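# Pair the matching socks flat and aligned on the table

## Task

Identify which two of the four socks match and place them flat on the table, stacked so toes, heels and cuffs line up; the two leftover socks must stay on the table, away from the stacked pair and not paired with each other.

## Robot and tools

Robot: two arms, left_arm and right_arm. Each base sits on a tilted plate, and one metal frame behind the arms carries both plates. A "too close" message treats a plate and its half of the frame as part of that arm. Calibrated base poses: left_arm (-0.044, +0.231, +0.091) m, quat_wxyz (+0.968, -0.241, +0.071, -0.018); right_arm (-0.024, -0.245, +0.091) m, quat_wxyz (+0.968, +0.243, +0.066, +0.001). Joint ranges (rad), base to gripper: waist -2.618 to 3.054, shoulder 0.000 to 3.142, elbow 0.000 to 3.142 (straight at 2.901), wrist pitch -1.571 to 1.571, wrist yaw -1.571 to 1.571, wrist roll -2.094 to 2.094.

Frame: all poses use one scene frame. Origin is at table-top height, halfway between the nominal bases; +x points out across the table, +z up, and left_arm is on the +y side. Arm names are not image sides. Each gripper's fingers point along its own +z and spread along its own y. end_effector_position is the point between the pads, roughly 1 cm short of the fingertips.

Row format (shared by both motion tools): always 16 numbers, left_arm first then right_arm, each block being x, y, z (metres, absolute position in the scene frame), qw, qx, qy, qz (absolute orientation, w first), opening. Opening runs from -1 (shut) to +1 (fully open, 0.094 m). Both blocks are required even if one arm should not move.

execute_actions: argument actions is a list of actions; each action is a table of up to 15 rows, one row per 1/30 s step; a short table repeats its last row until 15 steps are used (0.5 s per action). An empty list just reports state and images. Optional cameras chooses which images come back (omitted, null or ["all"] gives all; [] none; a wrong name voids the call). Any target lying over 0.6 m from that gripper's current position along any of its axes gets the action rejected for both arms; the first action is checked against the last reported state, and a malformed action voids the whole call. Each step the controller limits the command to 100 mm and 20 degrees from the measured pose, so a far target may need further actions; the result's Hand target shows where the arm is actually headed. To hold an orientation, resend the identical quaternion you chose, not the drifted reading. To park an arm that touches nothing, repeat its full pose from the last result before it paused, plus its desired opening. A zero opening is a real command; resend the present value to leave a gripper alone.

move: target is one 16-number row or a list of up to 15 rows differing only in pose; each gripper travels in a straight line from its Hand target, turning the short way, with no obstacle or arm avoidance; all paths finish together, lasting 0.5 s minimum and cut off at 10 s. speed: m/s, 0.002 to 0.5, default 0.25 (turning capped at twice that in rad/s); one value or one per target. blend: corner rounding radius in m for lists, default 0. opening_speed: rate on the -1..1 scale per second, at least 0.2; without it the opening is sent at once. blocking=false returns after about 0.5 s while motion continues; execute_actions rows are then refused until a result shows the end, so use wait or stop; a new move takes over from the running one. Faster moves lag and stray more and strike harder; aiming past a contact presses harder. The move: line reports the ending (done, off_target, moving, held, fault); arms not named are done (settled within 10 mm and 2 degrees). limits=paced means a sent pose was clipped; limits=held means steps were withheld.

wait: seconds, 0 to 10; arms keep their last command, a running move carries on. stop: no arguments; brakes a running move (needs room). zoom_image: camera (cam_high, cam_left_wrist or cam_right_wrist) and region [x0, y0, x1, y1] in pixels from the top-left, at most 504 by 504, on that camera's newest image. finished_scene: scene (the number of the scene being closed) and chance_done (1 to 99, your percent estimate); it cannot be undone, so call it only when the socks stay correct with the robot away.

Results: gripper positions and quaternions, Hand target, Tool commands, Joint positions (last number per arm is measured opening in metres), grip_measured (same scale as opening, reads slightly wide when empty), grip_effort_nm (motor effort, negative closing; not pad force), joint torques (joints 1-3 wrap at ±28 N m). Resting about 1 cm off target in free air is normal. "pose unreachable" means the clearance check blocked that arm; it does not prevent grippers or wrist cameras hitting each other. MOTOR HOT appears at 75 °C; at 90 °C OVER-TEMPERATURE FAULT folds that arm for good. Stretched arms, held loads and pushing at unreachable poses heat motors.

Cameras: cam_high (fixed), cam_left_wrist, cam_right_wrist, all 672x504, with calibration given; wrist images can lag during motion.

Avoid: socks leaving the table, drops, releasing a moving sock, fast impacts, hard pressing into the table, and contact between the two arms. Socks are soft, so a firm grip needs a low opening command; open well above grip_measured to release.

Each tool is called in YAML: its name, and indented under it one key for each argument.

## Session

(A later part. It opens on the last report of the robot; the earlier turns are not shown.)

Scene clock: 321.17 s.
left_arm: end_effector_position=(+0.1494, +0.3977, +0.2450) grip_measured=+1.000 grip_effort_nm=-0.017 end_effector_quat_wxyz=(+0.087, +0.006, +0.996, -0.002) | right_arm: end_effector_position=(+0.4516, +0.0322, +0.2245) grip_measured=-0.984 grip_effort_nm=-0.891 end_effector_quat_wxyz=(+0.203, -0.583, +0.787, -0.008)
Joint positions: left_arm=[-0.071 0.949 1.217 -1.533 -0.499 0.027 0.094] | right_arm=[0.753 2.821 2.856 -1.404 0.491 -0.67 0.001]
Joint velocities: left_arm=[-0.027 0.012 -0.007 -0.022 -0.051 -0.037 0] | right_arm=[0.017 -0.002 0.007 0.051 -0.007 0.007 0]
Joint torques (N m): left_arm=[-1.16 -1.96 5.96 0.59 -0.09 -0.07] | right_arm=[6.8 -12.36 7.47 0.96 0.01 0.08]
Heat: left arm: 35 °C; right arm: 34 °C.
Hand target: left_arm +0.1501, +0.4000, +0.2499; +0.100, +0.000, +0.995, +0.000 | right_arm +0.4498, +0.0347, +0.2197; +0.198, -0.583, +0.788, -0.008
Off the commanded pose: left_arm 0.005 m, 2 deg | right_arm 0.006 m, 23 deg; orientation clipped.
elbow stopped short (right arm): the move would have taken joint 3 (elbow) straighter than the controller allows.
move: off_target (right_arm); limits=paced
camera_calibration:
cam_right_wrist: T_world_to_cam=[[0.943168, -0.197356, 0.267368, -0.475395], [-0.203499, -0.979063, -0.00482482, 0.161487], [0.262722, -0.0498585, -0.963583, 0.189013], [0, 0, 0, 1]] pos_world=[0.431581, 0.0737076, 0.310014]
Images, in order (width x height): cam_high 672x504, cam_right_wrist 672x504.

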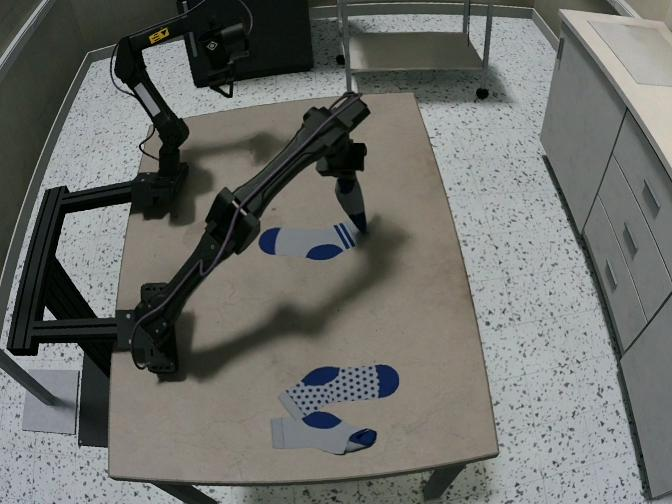

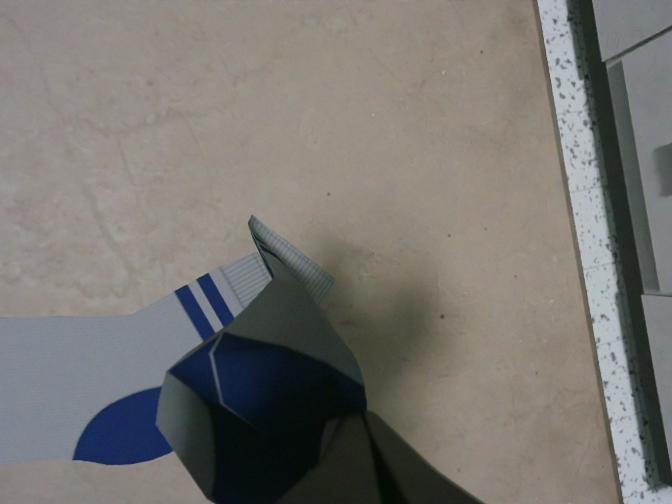

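move:
  target:
    - [0.15,0.4,0.25,0.1,0,0.995,0,1,0.38,0.03,0.16,0,-0.595,0.804,0,-1]
    - [0.15,0.4,0.25,0.1,0,0.995,0,1,0.30,0.022,0.08,0,-0.595,0.804,0,-1]
    - [0.15,0.4,0.25,0.1,0,0.995,0,1,0.245,0.018,0.022,0,-0.595,0.804,0,-1]
  speed: 0.1
  blend: 0.02
  cameras: ["cam_high","cam_right_wrist"]

zoom_image:
  camera: "cam_high"
  region: [200, 160, 400, 320]

Scene clock: 330.00 s.
left_arm: end_effector_position=(+0.1494, +0.3977, +0.2450) grip_measured=+1.000 grip_effort_nm=-0.017 end_effector_quat_wxyz=(+0.087, +0.006, +0.996, -0.002) | right_arm: end_effector_position=(+0.2528, +0.0151, +0.0217) grip_measured=-0.984 grip_effort_nm=-0.886 end_effector_quat_wxyz=(-0.009, -0.601, +0.799, -0.013)
Joint positions: left_arm=[-0.071 0.949 1.217 -1.533 -0.499 0.027 0.094] | right_arm=[0.825 2.601 1.554 -0.837 0.446 -0.387 0.001]
Joint velocities: left_arm=[-0.002 -0.012 0.007 -0.051 0.066 0.037 0] | right_arm=[-0.012 -0.012 0.012 0.007 0.022 0.051 0]
Joint torques (N m): left_arm=[-1.03 -1.92 5.87 0.61 -0.05 -0.09] | right_arm=[6.04 -12.45 3.11 0.85 -0.18 0.1]
Heat: left arm: 35 °C; right arm: 37 °C.
Hand target: left_arm +0.1501, +0.4000, +0.2499; +0.100, +0.000, +0.995, +0.000 | right_arm +0.2482, +0.0217, +0.0203; +0.001, -0.597, +0.802, -0.002
Off the commanded pose: left_arm 0.005 m, 2 deg | right_arm 0.008 m, 2 deg.
move: done
camera_calibration:
cam_right_wrist: T_world_to_cam=[[0.987714, -0.155565, -0.0148518, -0.242838], [-0.143316, -0.939616, 0.310776, 0.0806068], [-0.0623009, -0.30483, -0.950367, 0.130723], [0, 0, 0, 1]] pos_world=[0.259551, 0.0778107, 0.0955779]
Images, in order (width x height): cam_high 672x504, cam_right_wrist 672x504.

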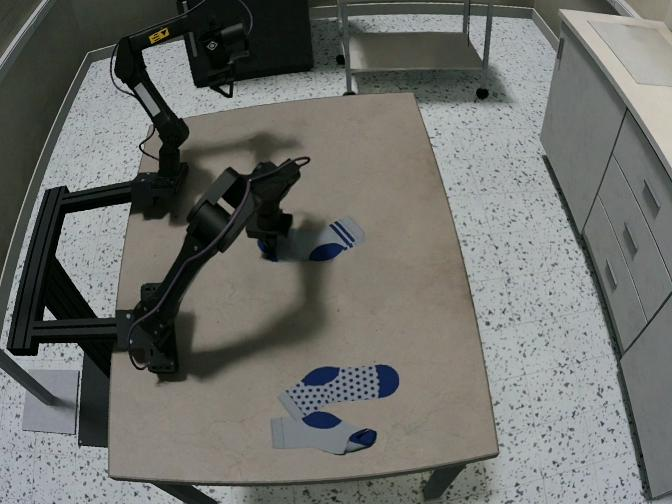

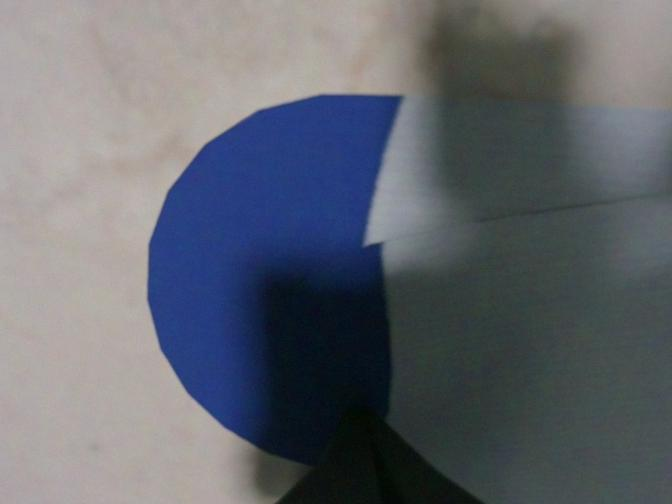

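Scaled by 2.520.

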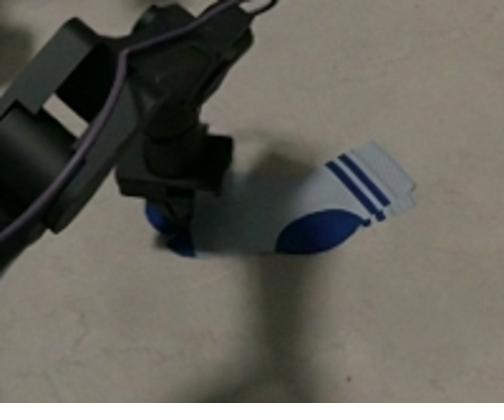

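move:
  target:
    - [0.15,0.4,0.25,0.1,0,0.995,0,1,0.26,0.035,0.055,0,-0.595,0.804,0,-1]
    - [0.15,0.4,0.25,0.1,0,0.995,0,1,0.238,0.056,0.05,0,-0.595,0.804,0,-1]
    - [0.15,0.4,0.25,0.1,0,0.995,0,1,0.232,0.052,0.02,0,-0.595,0.804,0,-1]
  speed: 0.08
  blend: 0.005
  cameras: ["cam_high","cam_right_wrist"]

zoom_image:
  camera: "cam_high"
  region: [200, 160, 400, 320]

Scene clock: 336.93 s.
left_arm: end_effector_position=(+0.1494, +0.3977, +0.2450) grip_measured=+1.000 grip_effort_nm=-0.017 end_effector_quat_wxyz=(+0.087, +0.006, +0.996, -0.002) | right_arm: end_effector_position=(+0.2387, +0.0540, +0.0335) grip_measured=-0.984 grip_effort_nm=-0.891 end_effector_quat_wxyz=(+0.012, -0.592, +0.806, +0.002)
Joint positions: left_arm=[-0.071 0.949 1.217 -1.533 -0.499 0.027 0.094] | right_arm=[0.908 2.65 1.635 -0.852 0.404 -0.299 0.001]
Joint velocities: left_arm=[0.017 -0.012 -0.002 -0.022 -0.007 -0.007 0] | right_arm=[0.002 -0.012 -0.002 0.007 -0.022 0.022 -0.001]
Joint torques (N m): left_arm=[-1.03 -1.87 5.82 0.56 -0.06 -0.1] | right_arm=[4.78 -10.43 4.14 0.62 -0.05 -0.01]
Heat: left arm: 35 °C; right arm: 37 °C.
Hand target: left_arm +0.1501, +0.4000, +0.2499; +0.100, +0.000, +0.995, +0.000 | right_arm +0.2314, +0.0521, +0.0204; +0.000, -0.595, +0.804, +0.001
Off the commanded pose: left_arm 0.005 m, 2 deg | right_arm 0.015 m, 1 deg.
move: off_target (right_arm)
camera_calibration:
cam_right_wrist: T_world_to_cam=[[0.984195, -0.17693, -0.00750864, -0.220898], [-0.168786, -0.950036, 0.262571, 0.119805], [-0.0535901, -0.257153, -0.964884, 0.148752], [0, 0, 0, 1]] pos_world=[0.2456, 0.112988, 0.110413]
Images, in order (width x height): cam_high 672x504, cam_right_wrist 672x504.

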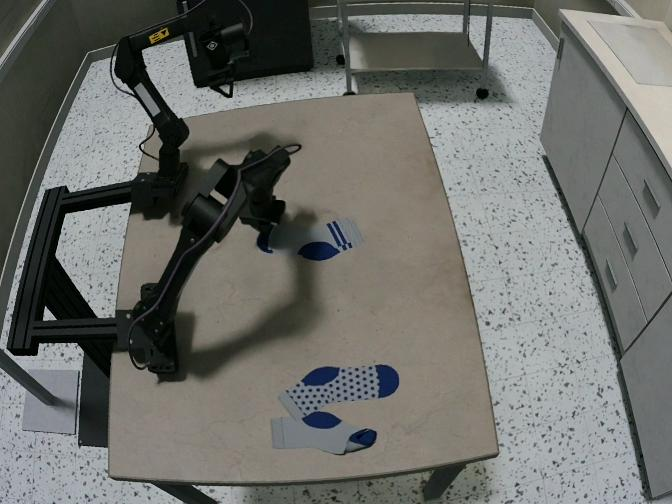

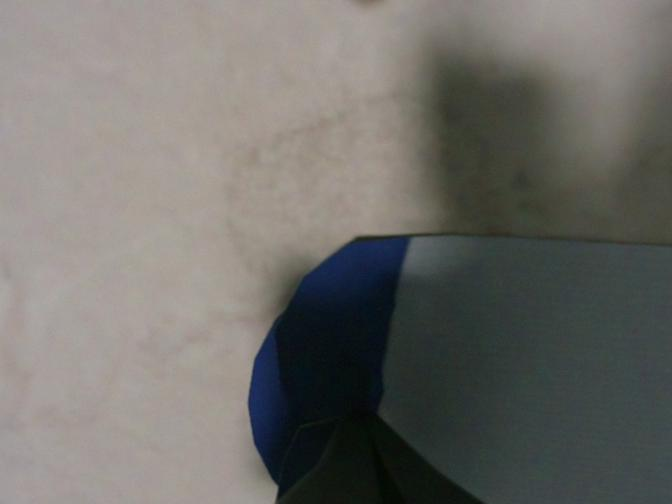

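Scaled by 2.520.

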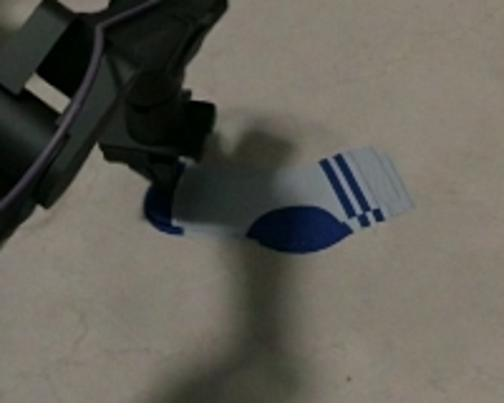

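move:
  target: [0.15,0.4,0.25,0.1,0,0.995,0,1,0.247,0.048,0.010,0,-0.595,0.804,0,-1]
  speed: 0.06
  cameras: ["cam_right_wrist"]

move:
  target: [0.15,0.4,0.25,0.1,0,0.995,0,1,0.247,0.048,0.014,0,-0.595,0.804,0,-0.2]
  opening_speed: 0.8
  cameras: ["cam_right_wrist"]

move:
  target:
    - [0.15,0.4,0.25,0.1,0,0.995,0,1,0.242,0.048,0.1,0,-0.595,0.804,0,-0.2]
    - [0.15,0.4,0.25,0.1,0,0.995,0,1,0.29,-0.05,0.3,0.1,0,0.995,0,-0.2]

zoom_image:
  camera: "cam_high"
  region: [200, 160, 400, 320]

Scene clock: 343.33 s.
left_arm: end_effector_position=(+0.1494, +0.3977, +0.2450) grip_measured=+1.000 grip_effort_nm=-0.017 end_effector_quat_wxyz=(+0.087, +0.006, +0.996, -0.002) | right_arm: end_effector_position=(+0.2461, +0.0467, +0.0230) grip_measured=-0.984 grip_effort_nm=-0.886 end_effector_quat_wxyz=(+0.003, -0.594, +0.805, +0.005)
Joint positions: left_arm=[-0.071 0.949 1.217 -1.533 -0.499 0.027 0.094] | right_arm=[0.871 2.662 1.635 -0.841 0.405 -0.336 0.001]
Joint velocities: left_arm=[0.007 -0.002 0.022 -0.022 -0.037 -0.022 0] | right_arm=[-0.022 -0.002 -0.017 -0.095 -0.007 -0.022 0]
Joint torques (N m): left_arm=[-0.94 -1.95 6.06 0.57 -0.1 -0.11] | right_arm=[4.38 -9.65 5.79 0.63 0.11 -0.06]
Heat: left arm: 35 °C; right arm: 36 °C.
Hand target: left_arm +0.1501, +0.4000, +0.2499; +0.100, +0.000, +0.995, +0.000 | right_arm +0.2469, +0.0476, +0.0101; +0.000, -0.595, +0.804, +0.000
Off the commanded pose: left_arm 0.005 m, 2 deg | right_arm 0.013 m, 1 deg.
move: off_target (right_arm)
camera_calibration:
cam_right_wrist: T_world_to_cam=[[0.984875, -0.171758, -0.0227941, -0.229637], [-0.159276, -0.94928, 0.271106, 0.114296], [-0.0682025, -0.263375, -0.96228, 0.140969], [0, 0, 0, 1]] pos_world=[0.253983, 0.106184, 0.0994314]
Images, in order (width x height): cam_right_wrist 672x504.

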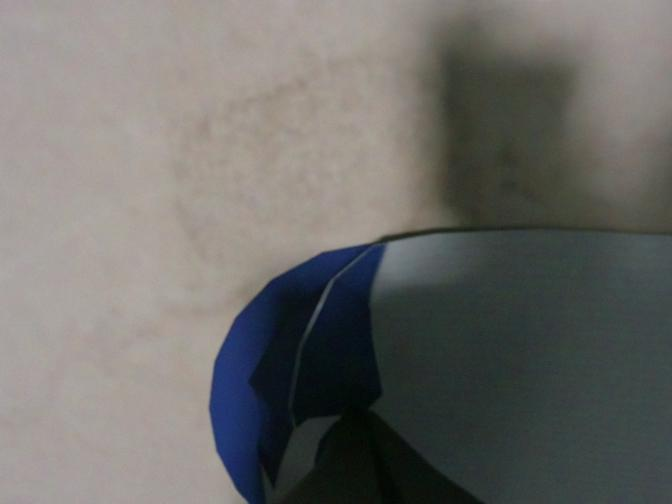

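Scene clock: 344.57 s.
left_arm: end_effector_position=(+0.1494, +0.3977, +0.2450) grip_measured=+1.000 grip_effort_nm=-0.017 end_effector_quat_wxyz=(+0.087, +0.006, +0.996, -0.002) | right_arm: end_effector_position=(+0.2471, +0.0459, +0.0219) grip_measured=-0.202 grip_effort_nm=0.100 end_effector_quat_wxyz=(+0.003, -0.593, +0.805, +0.004)
Joint positions: left_arm=[-0.071 0.949 1.217 -1.533 -0.499 0.027 0.094] | right_arm=[0.868 2.664 1.635 -0.839 0.408 -0.336 0.037]
Joint velocities: left_arm=[-0.002 -0.002 0.007 -0.022 0.037 -0.007 0] | right_arm=[-0.012 -0.012 -0.002 -0.007 0.081 -0.051 0]
Joint torques (N m): left_arm=[-1.16 -1.95 5.96 0.57 -0.07 -0.11] | right_arm=[4.94 -10.29 6.06 0.47 0.07 -0.05]
Heat: left arm: 35 °C; right arm: 36 °C.
Hand target: left_arm +0.1501, +0.4000, +0.2499; +0.100, +0.000, +0.995, +0.000 | right_arm +0.2469, +0.0477, +0.0140; +0.000, -0.595, +0.804, +0.000
Off the commanded pose: left_arm 0.005 m, 2 deg | right_arm 0.008 m, 1 deg.
move: done
camera_calibration:
cam_right_wrist: T_world_to_cam=[[0.984426, -0.17445, -0.0217476, -0.230495], [-0.162021, -0.948309, 0.272873, 0.114573], [-0.068226, -0.265099, -0.961804, 0.139858], [0, 0, 0, 1]] pos_world=[0.255011, 0.105517, 0.0982394]
Images, in order (width x height): cam_right_wrist 672x504.

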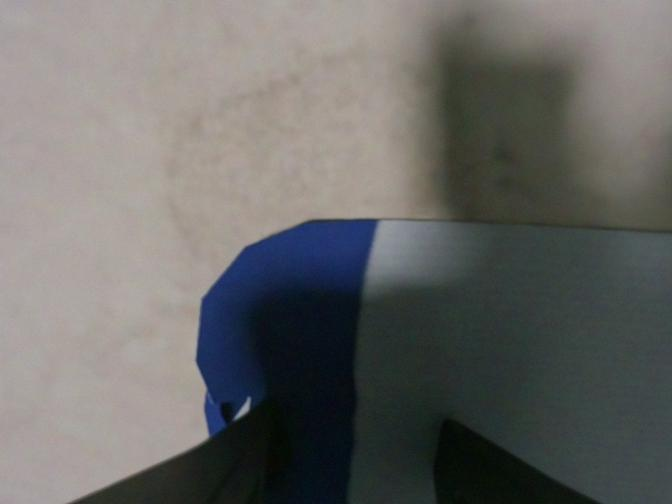

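Scene clock: 348.37 s.
left_arm: end_effector_position=(+0.1494, +0.3977, +0.2450) grip_measured=+1.000 grip_effort_nm=-0.022 end_effector_quat_wxyz=(+0.087, +0.006, +0.996, -0.002) | right_arm: end_effector_position=(+0.2887, -0.0501, +0.2861) grip_measured=-0.202 grip_effort_nm=0.090 end_effector_quat_wxyz=(+0.107, -0.003, +0.994, +0.021)
Joint positions: left_arm=[-0.071 0.949 1.217 -1.533 -0.499 0.027 0.094] | right_arm=[0.979 2.215 2.009 -1.548 0.536 0.969 0.037]
Joint velocities: left_arm=[0.002 -0.002 -0.002 -0.007 -0.037 0.022 0] | right_arm=[0.007 0.007 0.022 0.051 -0.066 -0.037 0]
Joint torques (N m): left_arm=[-0.98 -1.88 5.83 0.56 -0.09 -0.09] | right_arm=[6.01 -10.66 7.34 0.47 0.21 0.09]
Heat: left arm: 35 °C; right arm: 37 °C.
Hand target: left_arm +0.1501, +0.4000, +0.2499; +0.100, +0.000, +0.995, +0.000 | right_arm +0.2877, -0.0526, +0.3008; +0.121, -0.001, +0.992, +0.029
Off the commanded pose: left_arm 0.005 m, 2 deg | right_arm 0.014 m, 3 deg.
joint sent to its limit (right arm) — joint 4 (wrist pitch), lower limit. The joint targets are off in position and orientation.
move: off_target (right_arm)
camera_calibration:
cam_left_wrist: T_world_to_cam=[[0.105819, -0.994053, 0.025694, 0.374718], [-0.991241, -0.103396, 0.0821605, 0.212431], [-0.0790152, -0.0341631, -0.996288, 0.356165], [0, 0, 0, 1]] pos_world=[0.199061, 0.406622, 0.327761]
cam_right_wrist: T_world_to_cam=[[0.138543, -0.989756, -0.0344854, -0.0754655], [-0.987695, -0.140639, 0.068413, 0.295543], [-0.0725621, 0.0245829, -0.997061, 0.397185], [0, 0, 0, 1]] pos_world=[0.331182, -0.0428916, 0.373196]

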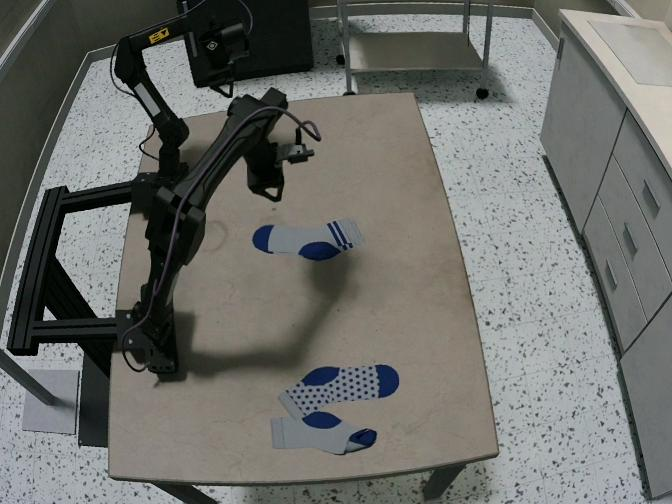

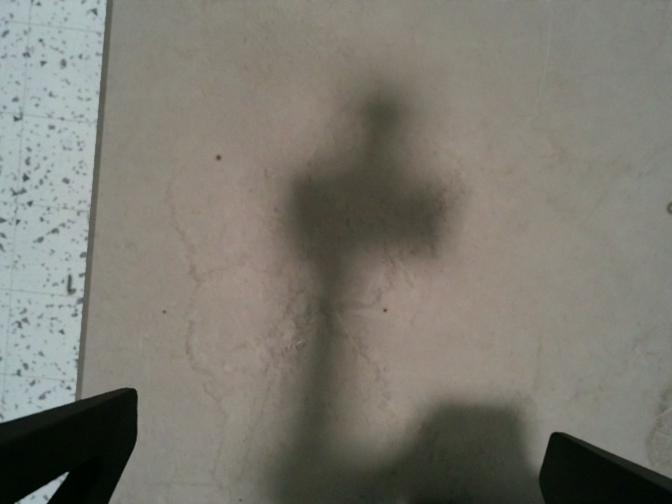

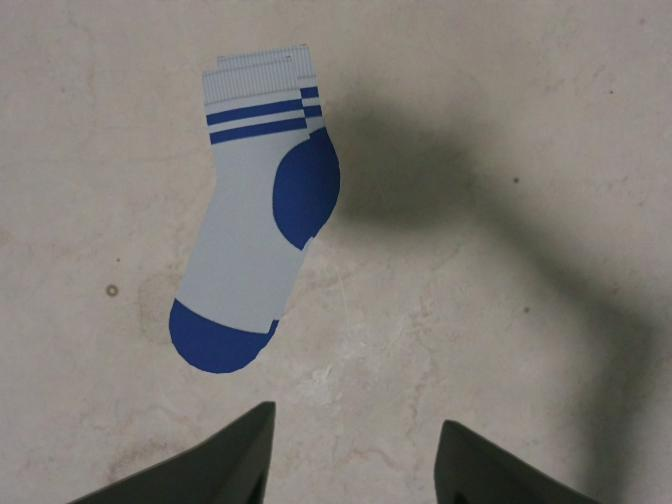

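Scaled by 2.520.

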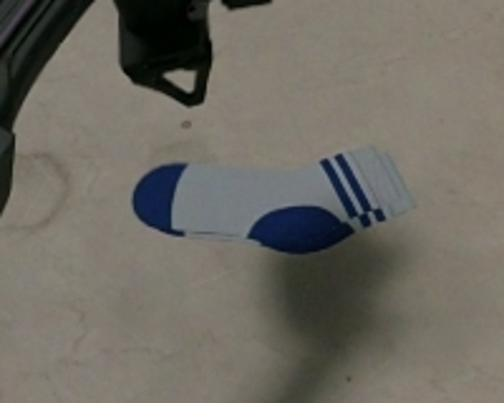

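zoom_image:
  camera: "cam_right_wrist"
  region: [120, 20, 400, 400]

Scaled by 1.326.

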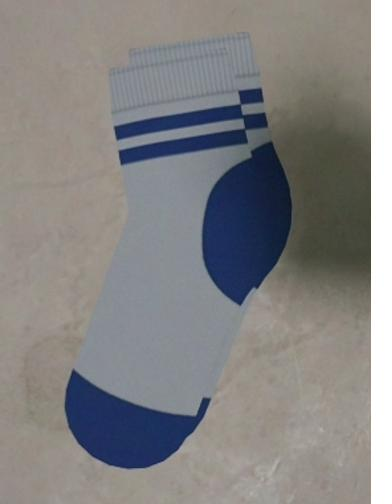

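move:
  target:
    - [0.15,0.4,0.25,0.1,0,0.995,0,1,0.38,-0.25,0.25,0,-0.4,0.9165,0,-0.1]
    - [0.15,0.4,0.25,0.1,0,0.995,0,1,0.483,-0.363,0.04,0,-0.707,0.707,0,-0.1]
  blend: 0.02
  cameras: ["cam_right_wrist"]

Scene clock: 360.67 s.
left_arm: end_effector_position=(+0.1494, +0.3977, +0.2450) grip_measured=+1.000 grip_effort_nm=-0.017 end_effector_quat_wxyz=(+0.087, +0.006, +0.996, -0.002) | right_arm: end_effector_position=(+0.4780, -0.3749, +0.0448) grip_measured=-0.102 grip_effort_nm=0.090 end_effector_quat_wxyz=(+0.017, +0.702, -0.712, +0.010)
Joint positions: left_arm=[-0.071 0.949 1.217 -1.533 -0.499 0.027 0.094] | right_arm=[-0.068 2.405 2.209 -1.201 0.517 -1.663 0.042]
Joint velocities: left_arm=[-0.007 0.002 -0.007 0.051 -0.051 0.037 0] | right_arm=[-0.002 -0.027 -0.022 0.007 0.007 -0.022 -0.001]
Joint torques (N m): left_arm=[-0.8 -1.84 5.91 0.55 -0.08 -0.08] | right_arm=[6.72 -11.56 7.41 0.41 -0.11 -0.07]
Heat: left arm: 35 °C; right arm: 36 °C.
Hand target: left_arm +0.1501, +0.4000, +0.2499; +0.100, +0.000, +0.995, +0.000 | right_arm +0.4832, -0.3670, +0.0393; +0.011, +0.707, -0.707, +0.007
Off the commanded pose: left_arm 0.005 m, 2 deg | right_arm 0.014 m, 2 deg.
move: off_target (right_arm)
camera_calibration:
cam_right_wrist: T_world_to_cam=[[0.993093, 0.111737, -0.035805, -0.426926], [0.117321, -0.941232, 0.316729, -0.386184], [0.00168944, -0.318742, -0.94784, 0.0119194], [0, 0, 0, 1]] pos_world=[0.469264, -0.311986, 0.118327]
Images, in order (width x height): cam_right_wrist 672x504.

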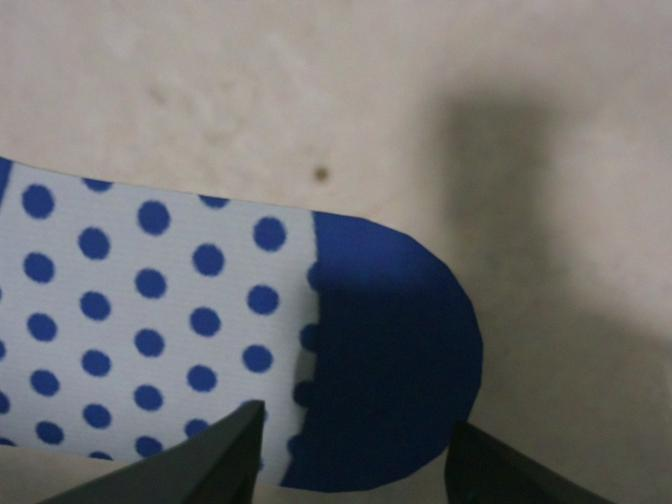

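move:
  target:
    - [0.15,0.4,0.25,0.1,0,0.995,0,1,0.501,-0.376,0.03,0,-0.707,0.707,0,-0.1]
    - [0.15,0.4,0.25,0.1,0,0.995,0,1,0.499,-0.376,-0.002,0,-0.707,0.707,0,-0.1]
  speed: 0.08
  cameras: ["cam_right_wrist"]

move:
  target: [0.15,0.4,0.25,0.1,0,0.995,0,1,0.499,-0.376,-0.002,0,-0.707,0.707,0,-1]
  speed: 0.05
  opening_speed: 0.8
  cameras: ["cam_right_wrist"]

Scene clock: 366.20 s.
left_arm: end_effector_position=(+0.1494, +0.3977, +0.2450) grip_measured=+1.000 grip_effort_nm=-0.022 end_effector_quat_wxyz=(+0.087, +0.006, +0.996, -0.002) | right_arm: end_effector_position=(+0.5021, -0.3865, +0.0214) grip_measured=-0.102 grip_effort_nm=0.085 end_effector_quat_wxyz=(-0.003, +0.701, -0.713, +0.014)
Joint positions: left_arm=[-0.071 0.949 1.217 -1.533 -0.499 0.027 0.094] | right_arm=[-0.114 2.521 2.372 -1.189 0.48 -1.727 0.042]
Joint velocities: left_arm=[-0.002 -0.017 0.007 -0.037 -0.066 0.037 0] | right_arm=[0.002 0.002 -0.007 0.066 0.051 0.066 0]
Joint torques (N m): left_arm=[-0.96 -1.83 5.97 0.58 -0.05 -0.1] | right_arm=[5.9 -11.99 3.58 0.83 -0.11 -0.1]
Heat: left arm: 35 °C; right arm: 37 °C.
Hand target: left_arm +0.1501, +0.4000, +0.2499; +0.100, +0.000, +0.995, +0.000 | right_arm +0.4978, -0.3763, -0.0014; +0.001, +0.707, -0.707, -0.001
Off the commanded pose: left_arm 0.005 m, 2 deg | right_arm 0.026 m, 2 deg.
move: off_target (right_arm)
camera_calibration:
cam_right_wrist: T_world_to_cam=[[0.993955, 0.109784, 0.00108474, -0.452451], [0.104442, -0.948546, 0.29892, -0.388441], [0.0338456, -0.297, -0.954278, -0.0215995], [0, 0, 0, 1]] pos_world=[0.491017, -0.325197, 0.0959916]
Images, in order (width x height): cam_right_wrist 672x504.

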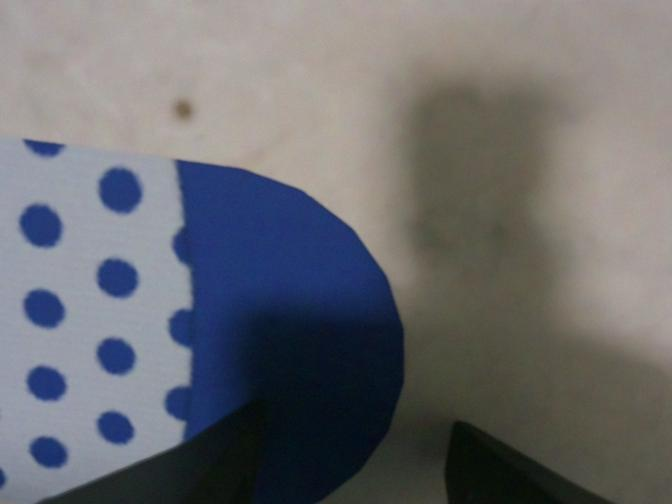

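Scene clock: 367.53 s.
left_arm: end_effector_position=(+0.1494, +0.3977, +0.2450) grip_measured=+1.000 grip_effort_nm=-0.022 end_effector_quat_wxyz=(+0.087, +0.006, +0.996, -0.002) | right_arm: end_effector_position=(+0.5013, -0.3860, +0.0206) grip_measured=-0.986 grip_effort_nm=-0.784 end_effector_quat_wxyz=(-0.002, +0.703, -0.711, +0.013)
Joint positions: left_arm=[-0.071 0.949 1.217 -1.533 -0.499 0.027 0.094] | right_arm=[-0.114 2.521 2.368 -1.189 0.481 -1.729 0.001]
Joint velocities: left_arm=[0.007 -0.007 0.007 -0.022 -0.095 0.081 0] | right_arm=[0.012 -0.007 -0.017 0.007 0.037 -0.037 0]
Joint torques (N m): left_arm=[-1.01 -1.87 6 0.56 -0.08 -0.1] | right_arm=[5.91 -12.01 3.71 0.86 -0.12 -0.08]
Heat: left arm: 35 °C; right arm: 37 °C.
Hand target: left_arm +0.1501, +0.4000, +0.2499; +0.100, +0.000, +0.995, +0.000 | right_arm +0.4982, -0.3760, -0.0015; +0.000, +0.707, -0.707, +0.000
Off the commanded pose: left_arm 0.005 m, 2 deg | right_arm 0.025 m, 2 deg.
move: off_target (right_arm)
camera_calibration:
cam_right_wrist: T_world_to_cam=[[0.993525, 0.113592, -0.00201204, -0.449938], [0.109009, -0.948154, 0.298531, -0.389808], [0.0320029, -0.296817, -0.954398, -0.0211859], [0, 0, 0, 1]] pos_world=[0.490195, -0.324777, 0.0952446]
Images, in order (width x height): cam_right_wrist 672x504.

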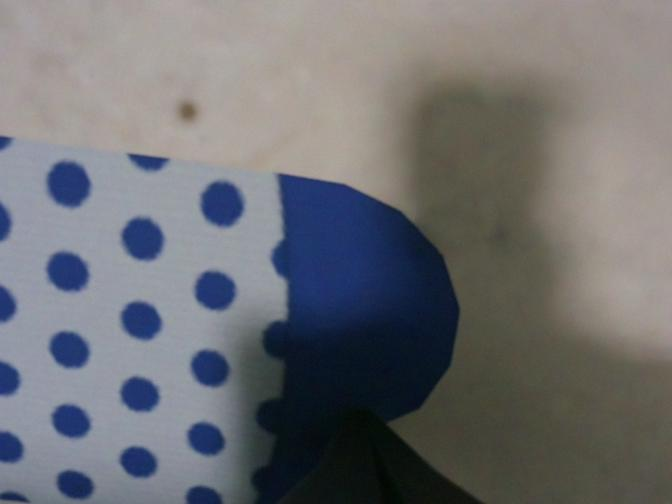

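move:
  target:
    - [0.15,0.4,0.25,0.1,0,0.995,0,1,0.52,-0.365,0.025,0,-0.707,0.707,0,-1]
    - [0.15,0.4,0.25,0.1,0,0.995,0,1,0.55,-0.32,0.025,0,-0.707,0.707,0,-1]
  speed: 0.08
  cameras: ["cam_high","cam_right_wrist"]

Scene clock: 371.90 s.
left_arm: end_effector_position=(+0.1494, +0.3977, +0.2450) grip_measured=+1.000 grip_effort_nm=-0.012 end_effector_quat_wxyz=(+0.087, +0.006, +0.996, -0.002) | right_arm: end_effector_position=(+0.5427, -0.3322, +0.0288) grip_measured=-0.986 grip_effort_nm=-0.779 end_effector_quat_wxyz=(-0.030, +0.705, -0.708, +0.035)
Joint positions: left_arm=[-0.071 0.949 1.217 -1.533 -0.499 0.027 0.094] | right_arm=[-0.012 2.801 2.853 -1.367 0.487 -1.662 0.001]
Joint velocities: left_arm=[-0.007 0.002 0.012 -0.037 0.066 0.037 0] | right_arm=[0.007 -0.017 -0.007 0.037 0.051 0.007 0]
Joint torques (N m): left_arm=[-0.95 -1.92 5.89 0.57 -0.05 -0.05] | right_arm=[8.54 -12.7 7.72 0.65 0.03 0.1]
Heat: left arm: 35 °C; right arm: 38 °C.
Hand target: left_arm +0.1501, +0.4000, +0.2499; +0.100, +0.000, +0.995, +0.000 | right_arm +0.5479, -0.3194, +0.0253; -0.036, +0.706, -0.706, +0.040
Off the commanded pose: left_arm 0.005 m, 2 deg | right_arm 0.015 m, 5 deg.
elbow stopped short (right arm): the move would have taken joint 3 (elbow) straighter than the controller allows.
move: off_target (right_arm)
camera_calibration:
cam_right_wrist: T_world_to_cam=[[0.990074, 0.121978, 0.0698152, -0.494572], [0.0959683, -0.949654, 0.298239, -0.339162], [0.102679, -0.288579, -0.951934, -0.034431], [0, 0, 0, 1]] pos_world=[0.525747, -0.271696, 0.102904]
Images, in order (width x height): cam_high 672x504, cam_right_wrist 672x504.

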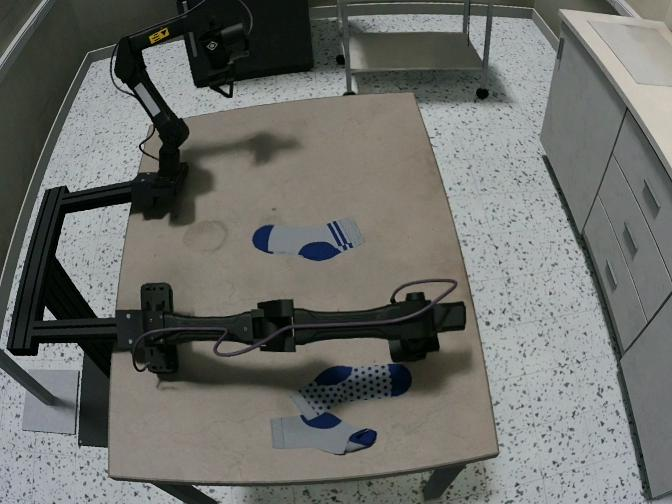

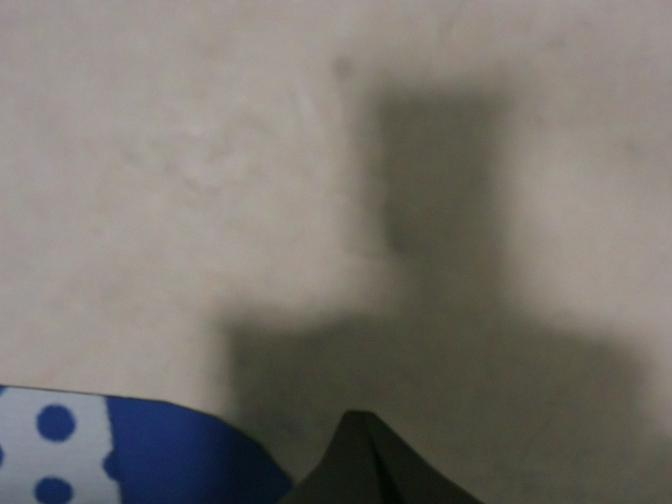

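move:
  target:
    - [0.15,0.4,0.25,0.1,0,0.995,0,1,0.5,-0.34,0.08,0,-0.4,0.9165,0,-1]
    - [0.15,0.4,0.25,0.1,0,0.995,0,1,0.39,-0.37,0.06,0,0,1,0,-1]
    - [0.15,0.4,0.25,0.1,0,0.995,0,1,0.39,-0.37,0.003,0,0,1,0,-1]
    - [0.15,0.4,0.25,0.1,0,0.995,0,1,0.40,-0.29,0.003,0,0,1,0,-1]
  speed: [0.15,0.15,0.06,0.06]
  cameras: ["cam_high","cam_right_wrist"]

Scene clock: 384.47 s.
left_arm: end_effector_position=(+0.1494, +0.3977, +0.2450) grip_measured=+1.000 grip_effort_nm=-0.012 end_effector_quat_wxyz=(+0.087, +0.006, +0.996, -0.002) | right_arm: end_effector_position=(+0.4076, -0.3048, +0.0171) grip_measured=-0.986 grip_effort_nm=-0.769 end_effector_quat_wxyz=(+0.016, +0.009, +1.000, -0.007)
Joint positions: left_arm=[-0.071 0.949 1.217 -1.533 -0.499 0.027 0.094] | right_arm=[0.025 2.145 1.503 -0.76 0.507 -0.005 0.001]
Joint velocities: left_arm=[0.012 -0.012 0.002 -0.022 -0.022 -0.007 0] | right_arm=[-0.002 0.002 -0.007 -0.037 0.007 0.051 -0.001]
Joint torques (N m): left_arm=[-1.03 -1.92 5.85 0.57 -0.08 -0.06] | right_arm=[6.13 -7.68 4.74 0.53 -0.13 0.1]
Heat: left arm: 35 °C; right arm: 39 °C.
Hand target: left_arm +0.1501, +0.4000, +0.2499; +0.100, +0.000, +0.995, +0.000 | right_arm +0.4023, -0.2902, +0.0028; +0.001, +0.000, +1.000, +0.000
Off the commanded pose: left_arm 0.005 m, 2 deg | right_arm 0.022 m, 2 deg.
move: off_target (right_arm)
camera_calibration:
cam_right_wrist: T_world_to_cam=[[0.109177, -0.994019, -0.00257439, -0.343164], [-0.961694, -0.106281, 0.252684, 0.392264], [-0.251446, -0.0251115, -0.967545, 0.201129], [0, 0, 0, 1]] pos_world=[0.465277, -0.294371, 0.0945993]
Images, in order (width x height): cam_high 672x504, cam_right_wrist 672x504.

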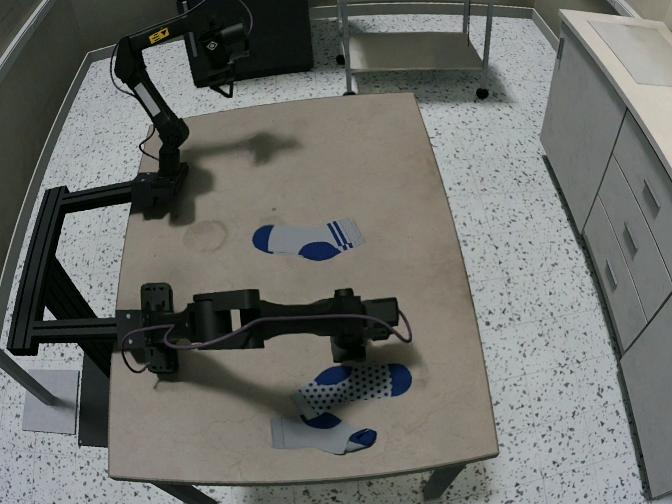

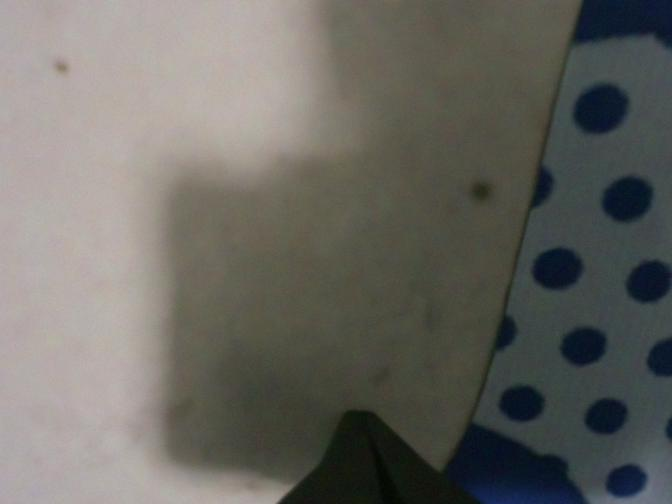

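move:
  target:
    - [0.15,0.4,0.25,0.1,0,0.995,0,1,0.425,-0.32,0.06,0,0,1,0,-0.1]
    - [0.15,0.4,0.25,0.1,0,0.995,0,1,0.425,-0.355,0.04,0,0,1,0,-0.1]
    - [0.15,0.4,0.25,0.1,0,0.995,0,1,0.425,-0.353,-0.008,0,0,1,0,-0.1]
  speed: 0.08
  cameras: ["cam_right_wrist"]

move:
  target: [0.15,0.4,0.25,0.1,0,0.995,0,1,0.425,-0.353,-0.008,0,0,1,0,-1]
  speed: 0.05
  opening_speed: 0.8
  cameras: ["cam_right_wrist"]

Scene clock: 391.93 s.
left_arm: end_effector_position=(+0.1494, +0.3977, +0.2450) grip_measured=+1.000 grip_effort_nm=-0.012 end_effector_quat_wxyz=(+0.087, +0.006, +0.996, -0.002) | right_arm: end_effector_position=(+0.4296, -0.3632, +0.0190) grip_measured=-0.102 grip_effort_nm=0.085 end_effector_quat_wxyz=(+0.012, +0.006, +1.000, -0.008)
Joint positions: left_arm=[-0.071 0.949 1.217 -1.533 -0.499 0.027 0.094] | right_arm=[-0.092 2.175 1.683 -0.856 0.486 -0.137 0.042]
Joint velocities: left_arm=[0.012 -0.012 -0.002 -0.095 0.022 -0.022 0] | right_arm=[0.002 0.017 0.007 -0.022 -0.007 0.11 0]
Joint torques (N m): left_arm=[-1.02 -1.83 5.98 0.61 -0.06 -0.11] | right_arm=[4.38 -8.65 2.97 1.02 -0.13 -0.1]
Heat: left arm: 35 °C; right arm: 38 °C.
Hand target: left_arm +0.1501, +0.4000, +0.2499; +0.100, +0.000, +0.995, +0.000 | right_arm +0.4230, -0.3538, -0.0068; -0.002, +0.000, +1.000, -0.001
Off the commanded pose: left_arm 0.005 m, 2 deg | right_arm 0.029 m, 2 deg.
move: off_target (right_arm)
camera_calibration:
cam_right_wrist: T_world_to_cam=[[0.114347, -0.993439, -0.00172157, -0.405652], [-0.95914, -0.11085, 0.260313, 0.403835], [-0.258796, -0.0281148, -0.965523, 0.209054], [0, 0, 0, 1]] pos_world=[0.487822, -0.352347, 0.0960249]
Images, in order (width x height): cam_right_wrist 672x504.

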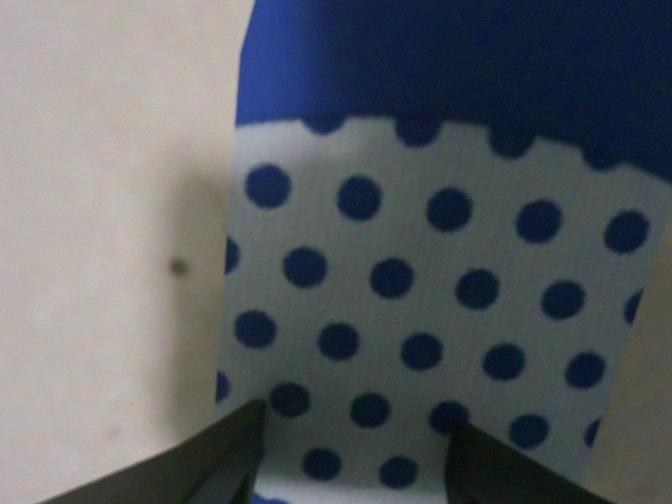

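Scene clock: 393.27 s.
left_arm: end_effector_position=(+0.1494, +0.3977, +0.2450) grip_measured=+1.000 grip_effort_nm=-0.022 end_effector_quat_wxyz=(+0.087, +0.006, +0.996, -0.002) | right_arm: end_effector_position=(+0.4349, -0.3639, +0.0190) grip_measured=-0.970 grip_effort_nm=-1.004 end_effector_quat_wxyz=(+0.023, +0.010, +1.000, -0.010)
Joint positions: left_arm=[-0.071 0.949 1.217 -1.533 -0.499 0.027 0.094] | right_arm=[-0.092 2.175 1.682 -0.83 0.486 -0.141 0.001]
Joint velocities: left_arm=[-0.002 0.002 -0.007 0.007 0.007 -0.022 0] | right_arm=[0.002 0.007 -0.002 0.022 0.022 0.007 -0.001]
Joint torques (N m): left_arm=[-1.2 -1.83 5.89 0.6 -0.07 -0.08] | right_arm=[4.4 -8.57 3.21 0.79 -0.15 -0.08]
Heat: left arm: 35 °C; right arm: 38 °C.
Hand target: left_arm +0.1501, +0.4000, +0.2499; +0.100, +0.000, +0.995, +0.000 | right_arm +0.4239, -0.3532, -0.0069; +0.000, +0.000, +1.000, +0.000
Off the commanded pose: left_arm 0.005 m, 2 deg | right_arm 0.031 m, 3 deg.
move: off_target (right_arm)
camera_calibration:
cam_right_wrist: T_world_to_cam=[[0.107601, -0.994188, 0.00363676, -0.404399], [-0.965152, -0.103579, 0.24032, 0.41449], [-0.238546, -0.0293687, -0.970687, 0.201212], [0, 0, 0, 1]] pos_world=[0.491558, -0.353207, 0.097174]
Images, in order (width x height): cam_right_wrist 672x504.

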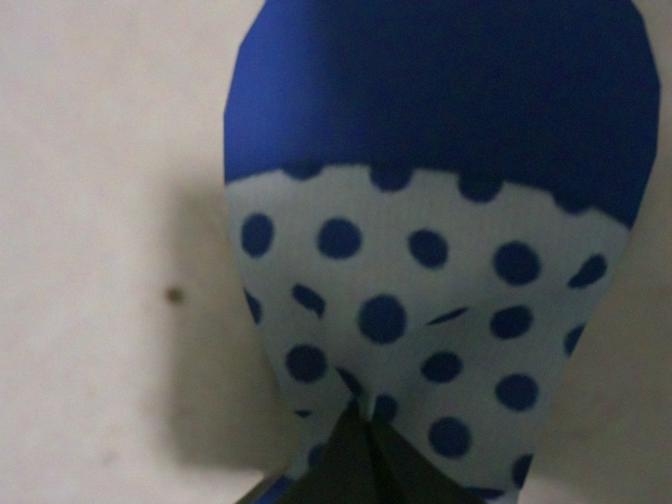

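move:
  target:
    - [0.15,0.4,0.25,0.1,0,0.995,0,1,0.435,-0.345,0.06,0,0,1,0,-1]
    - [0.15,0.4,0.25,0.1,0,0.995,0,1,0.455,-0.265,0.06,0,0,1,0,-1]
    - [0.15,0.4,0.25,0.1,0,0.995,0,1,0.455,-0.265,0.016,0,0,1,0,-1]
  speed: 0.1
  blend: 0.01
  cameras: ["cam_right_wrist"]

move:
  target: [0.15,0.4,0.25,0.1,0,0.995,0,1,0.455,-0.265,0.016,0,0,1,0,0]
  opening_speed: 1
  cameras: []

move:
  target:
    - [0.15,0.4,0.25,0.1,0,0.995,0,1,0.455,-0.265,0.08,0,0,1,0,0]
    - [0.15,0.4,0.25,0.1,0,0.995,0,1,0.31,-0.27,0.29,0.1,0,0.995,0,0]

Scene clock: 401.10 s.
left_arm: end_effector_position=(+0.1494, +0.3977, +0.2450) grip_measured=+1.000 grip_effort_nm=-0.012 end_effector_quat_wxyz=(+0.087, +0.006, +0.996, -0.002) | right_arm: end_effector_position=(+0.4603, -0.2706, +0.0293) grip_measured=-0.973 grip_effort_nm=-1.057 end_effector_quat_wxyz=(+0.012, +0.010, +1.000, +0.004)
Joint positions: left_arm=[-0.071 0.949 1.217 -1.533 -0.499 0.027 0.094] | right_arm=[0.096 2.366 1.895 -0.978 0.494 0.082 0.001]
Joint velocities: left_arm=[-0.017 -0.007 -0.002 -0.022 -0.007 -0.037 0] | right_arm=[0.002 0.007 -0.002 0.007 0.037 -0.022 -0.001]
Joint torques (N m): left_arm=[-0.87 -1.88 5.98 0.57 -0.06 -0.11] | right_arm=[6.41 -10.91 4.15 0.62 0.04 -0.07]
Heat: left arm: 35 °C; right arm: 37 °C.
Hand target: left_arm +0.1501, +0.4000, +0.2499; +0.100, +0.000, +0.995, +0.000 | right_arm +0.4551, -0.2639, +0.0163; +0.002, +0.000, +1.000, +0.001
Off the commanded pose: left_arm 0.005 m, 2 deg | right_arm 0.015 m, 2 deg.
move: off_target (right_arm)
camera_calibration:
cam_right_wrist: T_world_to_cam=[[0.106288, -0.993994, -0.0260707, -0.312866], [-0.959851, -0.109412, 0.258294, 0.441605], [-0.259595, -0.00242961, -0.965714, 0.236881], [0, 0, 0, 1]] pos_world=[0.518622, -0.262094, 0.106539]
Images, in order (width x height): cam_right_wrist 672x504.

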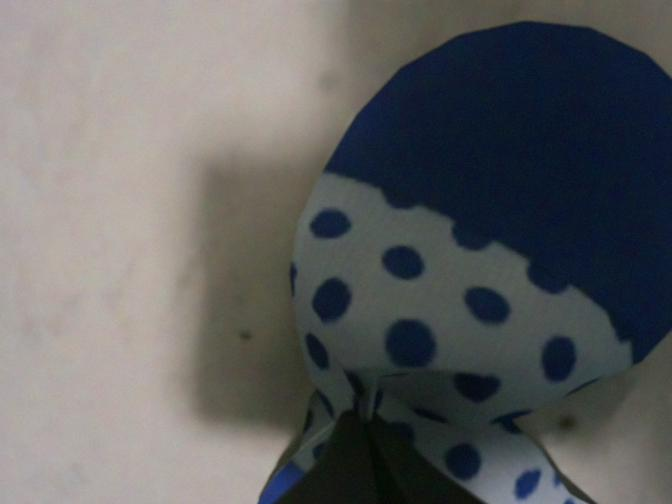

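Scene clock: 402.33 s.
left_arm: end_effector_position=(+0.1494, +0.3977, +0.2450) grip_measured=+1.000 grip_effort_nm=-0.017 end_effector_quat_wxyz=(+0.087, +0.006, +0.996, -0.002) | right_arm: end_effector_position=(+0.4603, -0.2706, +0.0293) grip_measured=-0.002 grip_effort_nm=0.090 end_effector_quat_wxyz=(+0.012, +0.010, +1.000, +0.004)
Joint positions: left_arm=[-0.071 0.949 1.217 -1.533 -0.499 0.027 0.094] | right_arm=[0.096 2.366 1.895 -0.978 0.494 0.082 0.047]
Joint velocities: left_arm=[0.002 0.012 -0.002 0.007 -0.037 -0.066 0] | right_arm=[-0.007 -0.017 0.002 0.037 0.037 -0.022 0]
Joint torques (N m): left_arm=[-1.03 -1.95 5.82 0.56 -0.07 -0.11] | right_arm=[6.3 -10.76 4.44 0.55 0.07 -0.08]
Heat: left arm: 35 °C; right arm: 37 °C.
Hand target: left_arm +0.1501, +0.4000, +0.2499; +0.100, +0.000, +0.995, +0.000 | right_arm +0.4548, -0.2651, +0.0162; +0.000, +0.000, +1.000, +0.000
Off the commanded pose: left_arm 0.005 m, 2 deg | right_arm 0.015 m, 2 deg.
move: off_target (right_arm)
No camera images: "cameras" was empty.

Scene clock: 404.60 s.
left_arm: end_effector_position=(+0.1494, +0.3977, +0.2450) grip_measured=+1.000 grip_effort_nm=-0.012 end_effector_quat_wxyz=(+0.087, +0.006, +0.996, -0.002) | right_arm: end_effector_position=(+0.3080, -0.2668, +0.2829) grip_measured=-0.002 grip_effort_nm=0.095 end_effector_quat_wxyz=(+0.095, -0.001, +0.995, +0.007)
Joint positions: left_arm=[-0.071 0.949 1.217 -1.533 -0.499 0.027 0.094] | right_arm=[0.569 1.677 1.673 -1.537 0.573 0.512 0.047]
Joint velocities: left_arm=[-0.002 -0.007 -0.002 -0.066 -0.022 -0.051 0] | right_arm=[-0.002 0.007 -0.017 -0.051 -0.037 -0.081 0]
Joint torques (N m): left_arm=[-1.02 -1.92 5.97 0.53 -0.06 -0.06] | right_arm=[4.37 -5.57 7.21 0.51 0.15 0.1]
Heat: left arm: 35 °C; right arm: 37 °C.
Hand target: left_arm +0.1501, +0.4000, +0.2499; +0.100, +0.000, +0.995, +0.000 | right_arm +0.3084, -0.2692, +0.2905; +0.102, +0.002, +0.995, +0.006
Off the commanded pose: left_arm 0.005 m, 2 deg | right_arm 0.008 m, 1 deg.
move: done
camera_calibration:
cam_left_wrist: T_world_to_cam=[[0.105819, -0.994053, 0.025694, 0.374718], [-0.991241, -0.103396, 0.0821605, 0.212431], [-0.0790152, -0.0341631, -0.996288, 0.356165], [0, 0, 0, 1]] pos_world=[0.199061, 0.406622, 0.327761]
cam_right_wrist: T_world_to_cam=[[0.131225, -0.991298, -0.0103583, -0.297712], [-0.986674, -0.131613, 0.0956705, 0.278647], [-0.0962013, -0.00233412, -0.995359, 0.400314], [0, 0, 0, 1]] pos_world=[0.352512, -0.257513, 0.368714]

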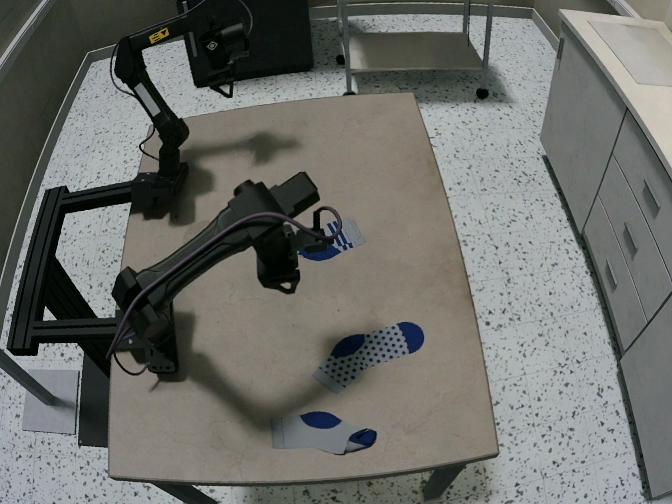

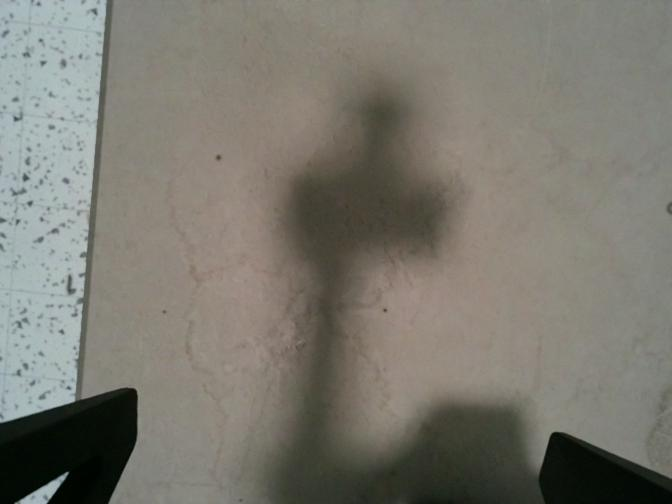

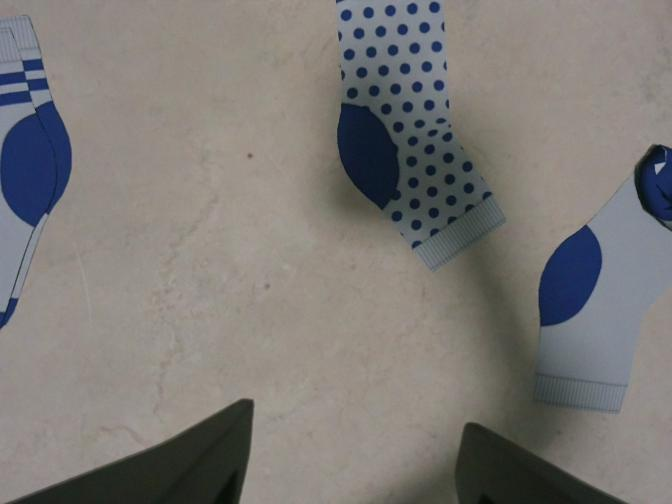

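finished_scene:
  scene: 1
  chance_done: 77

The scene is finished: the task was done.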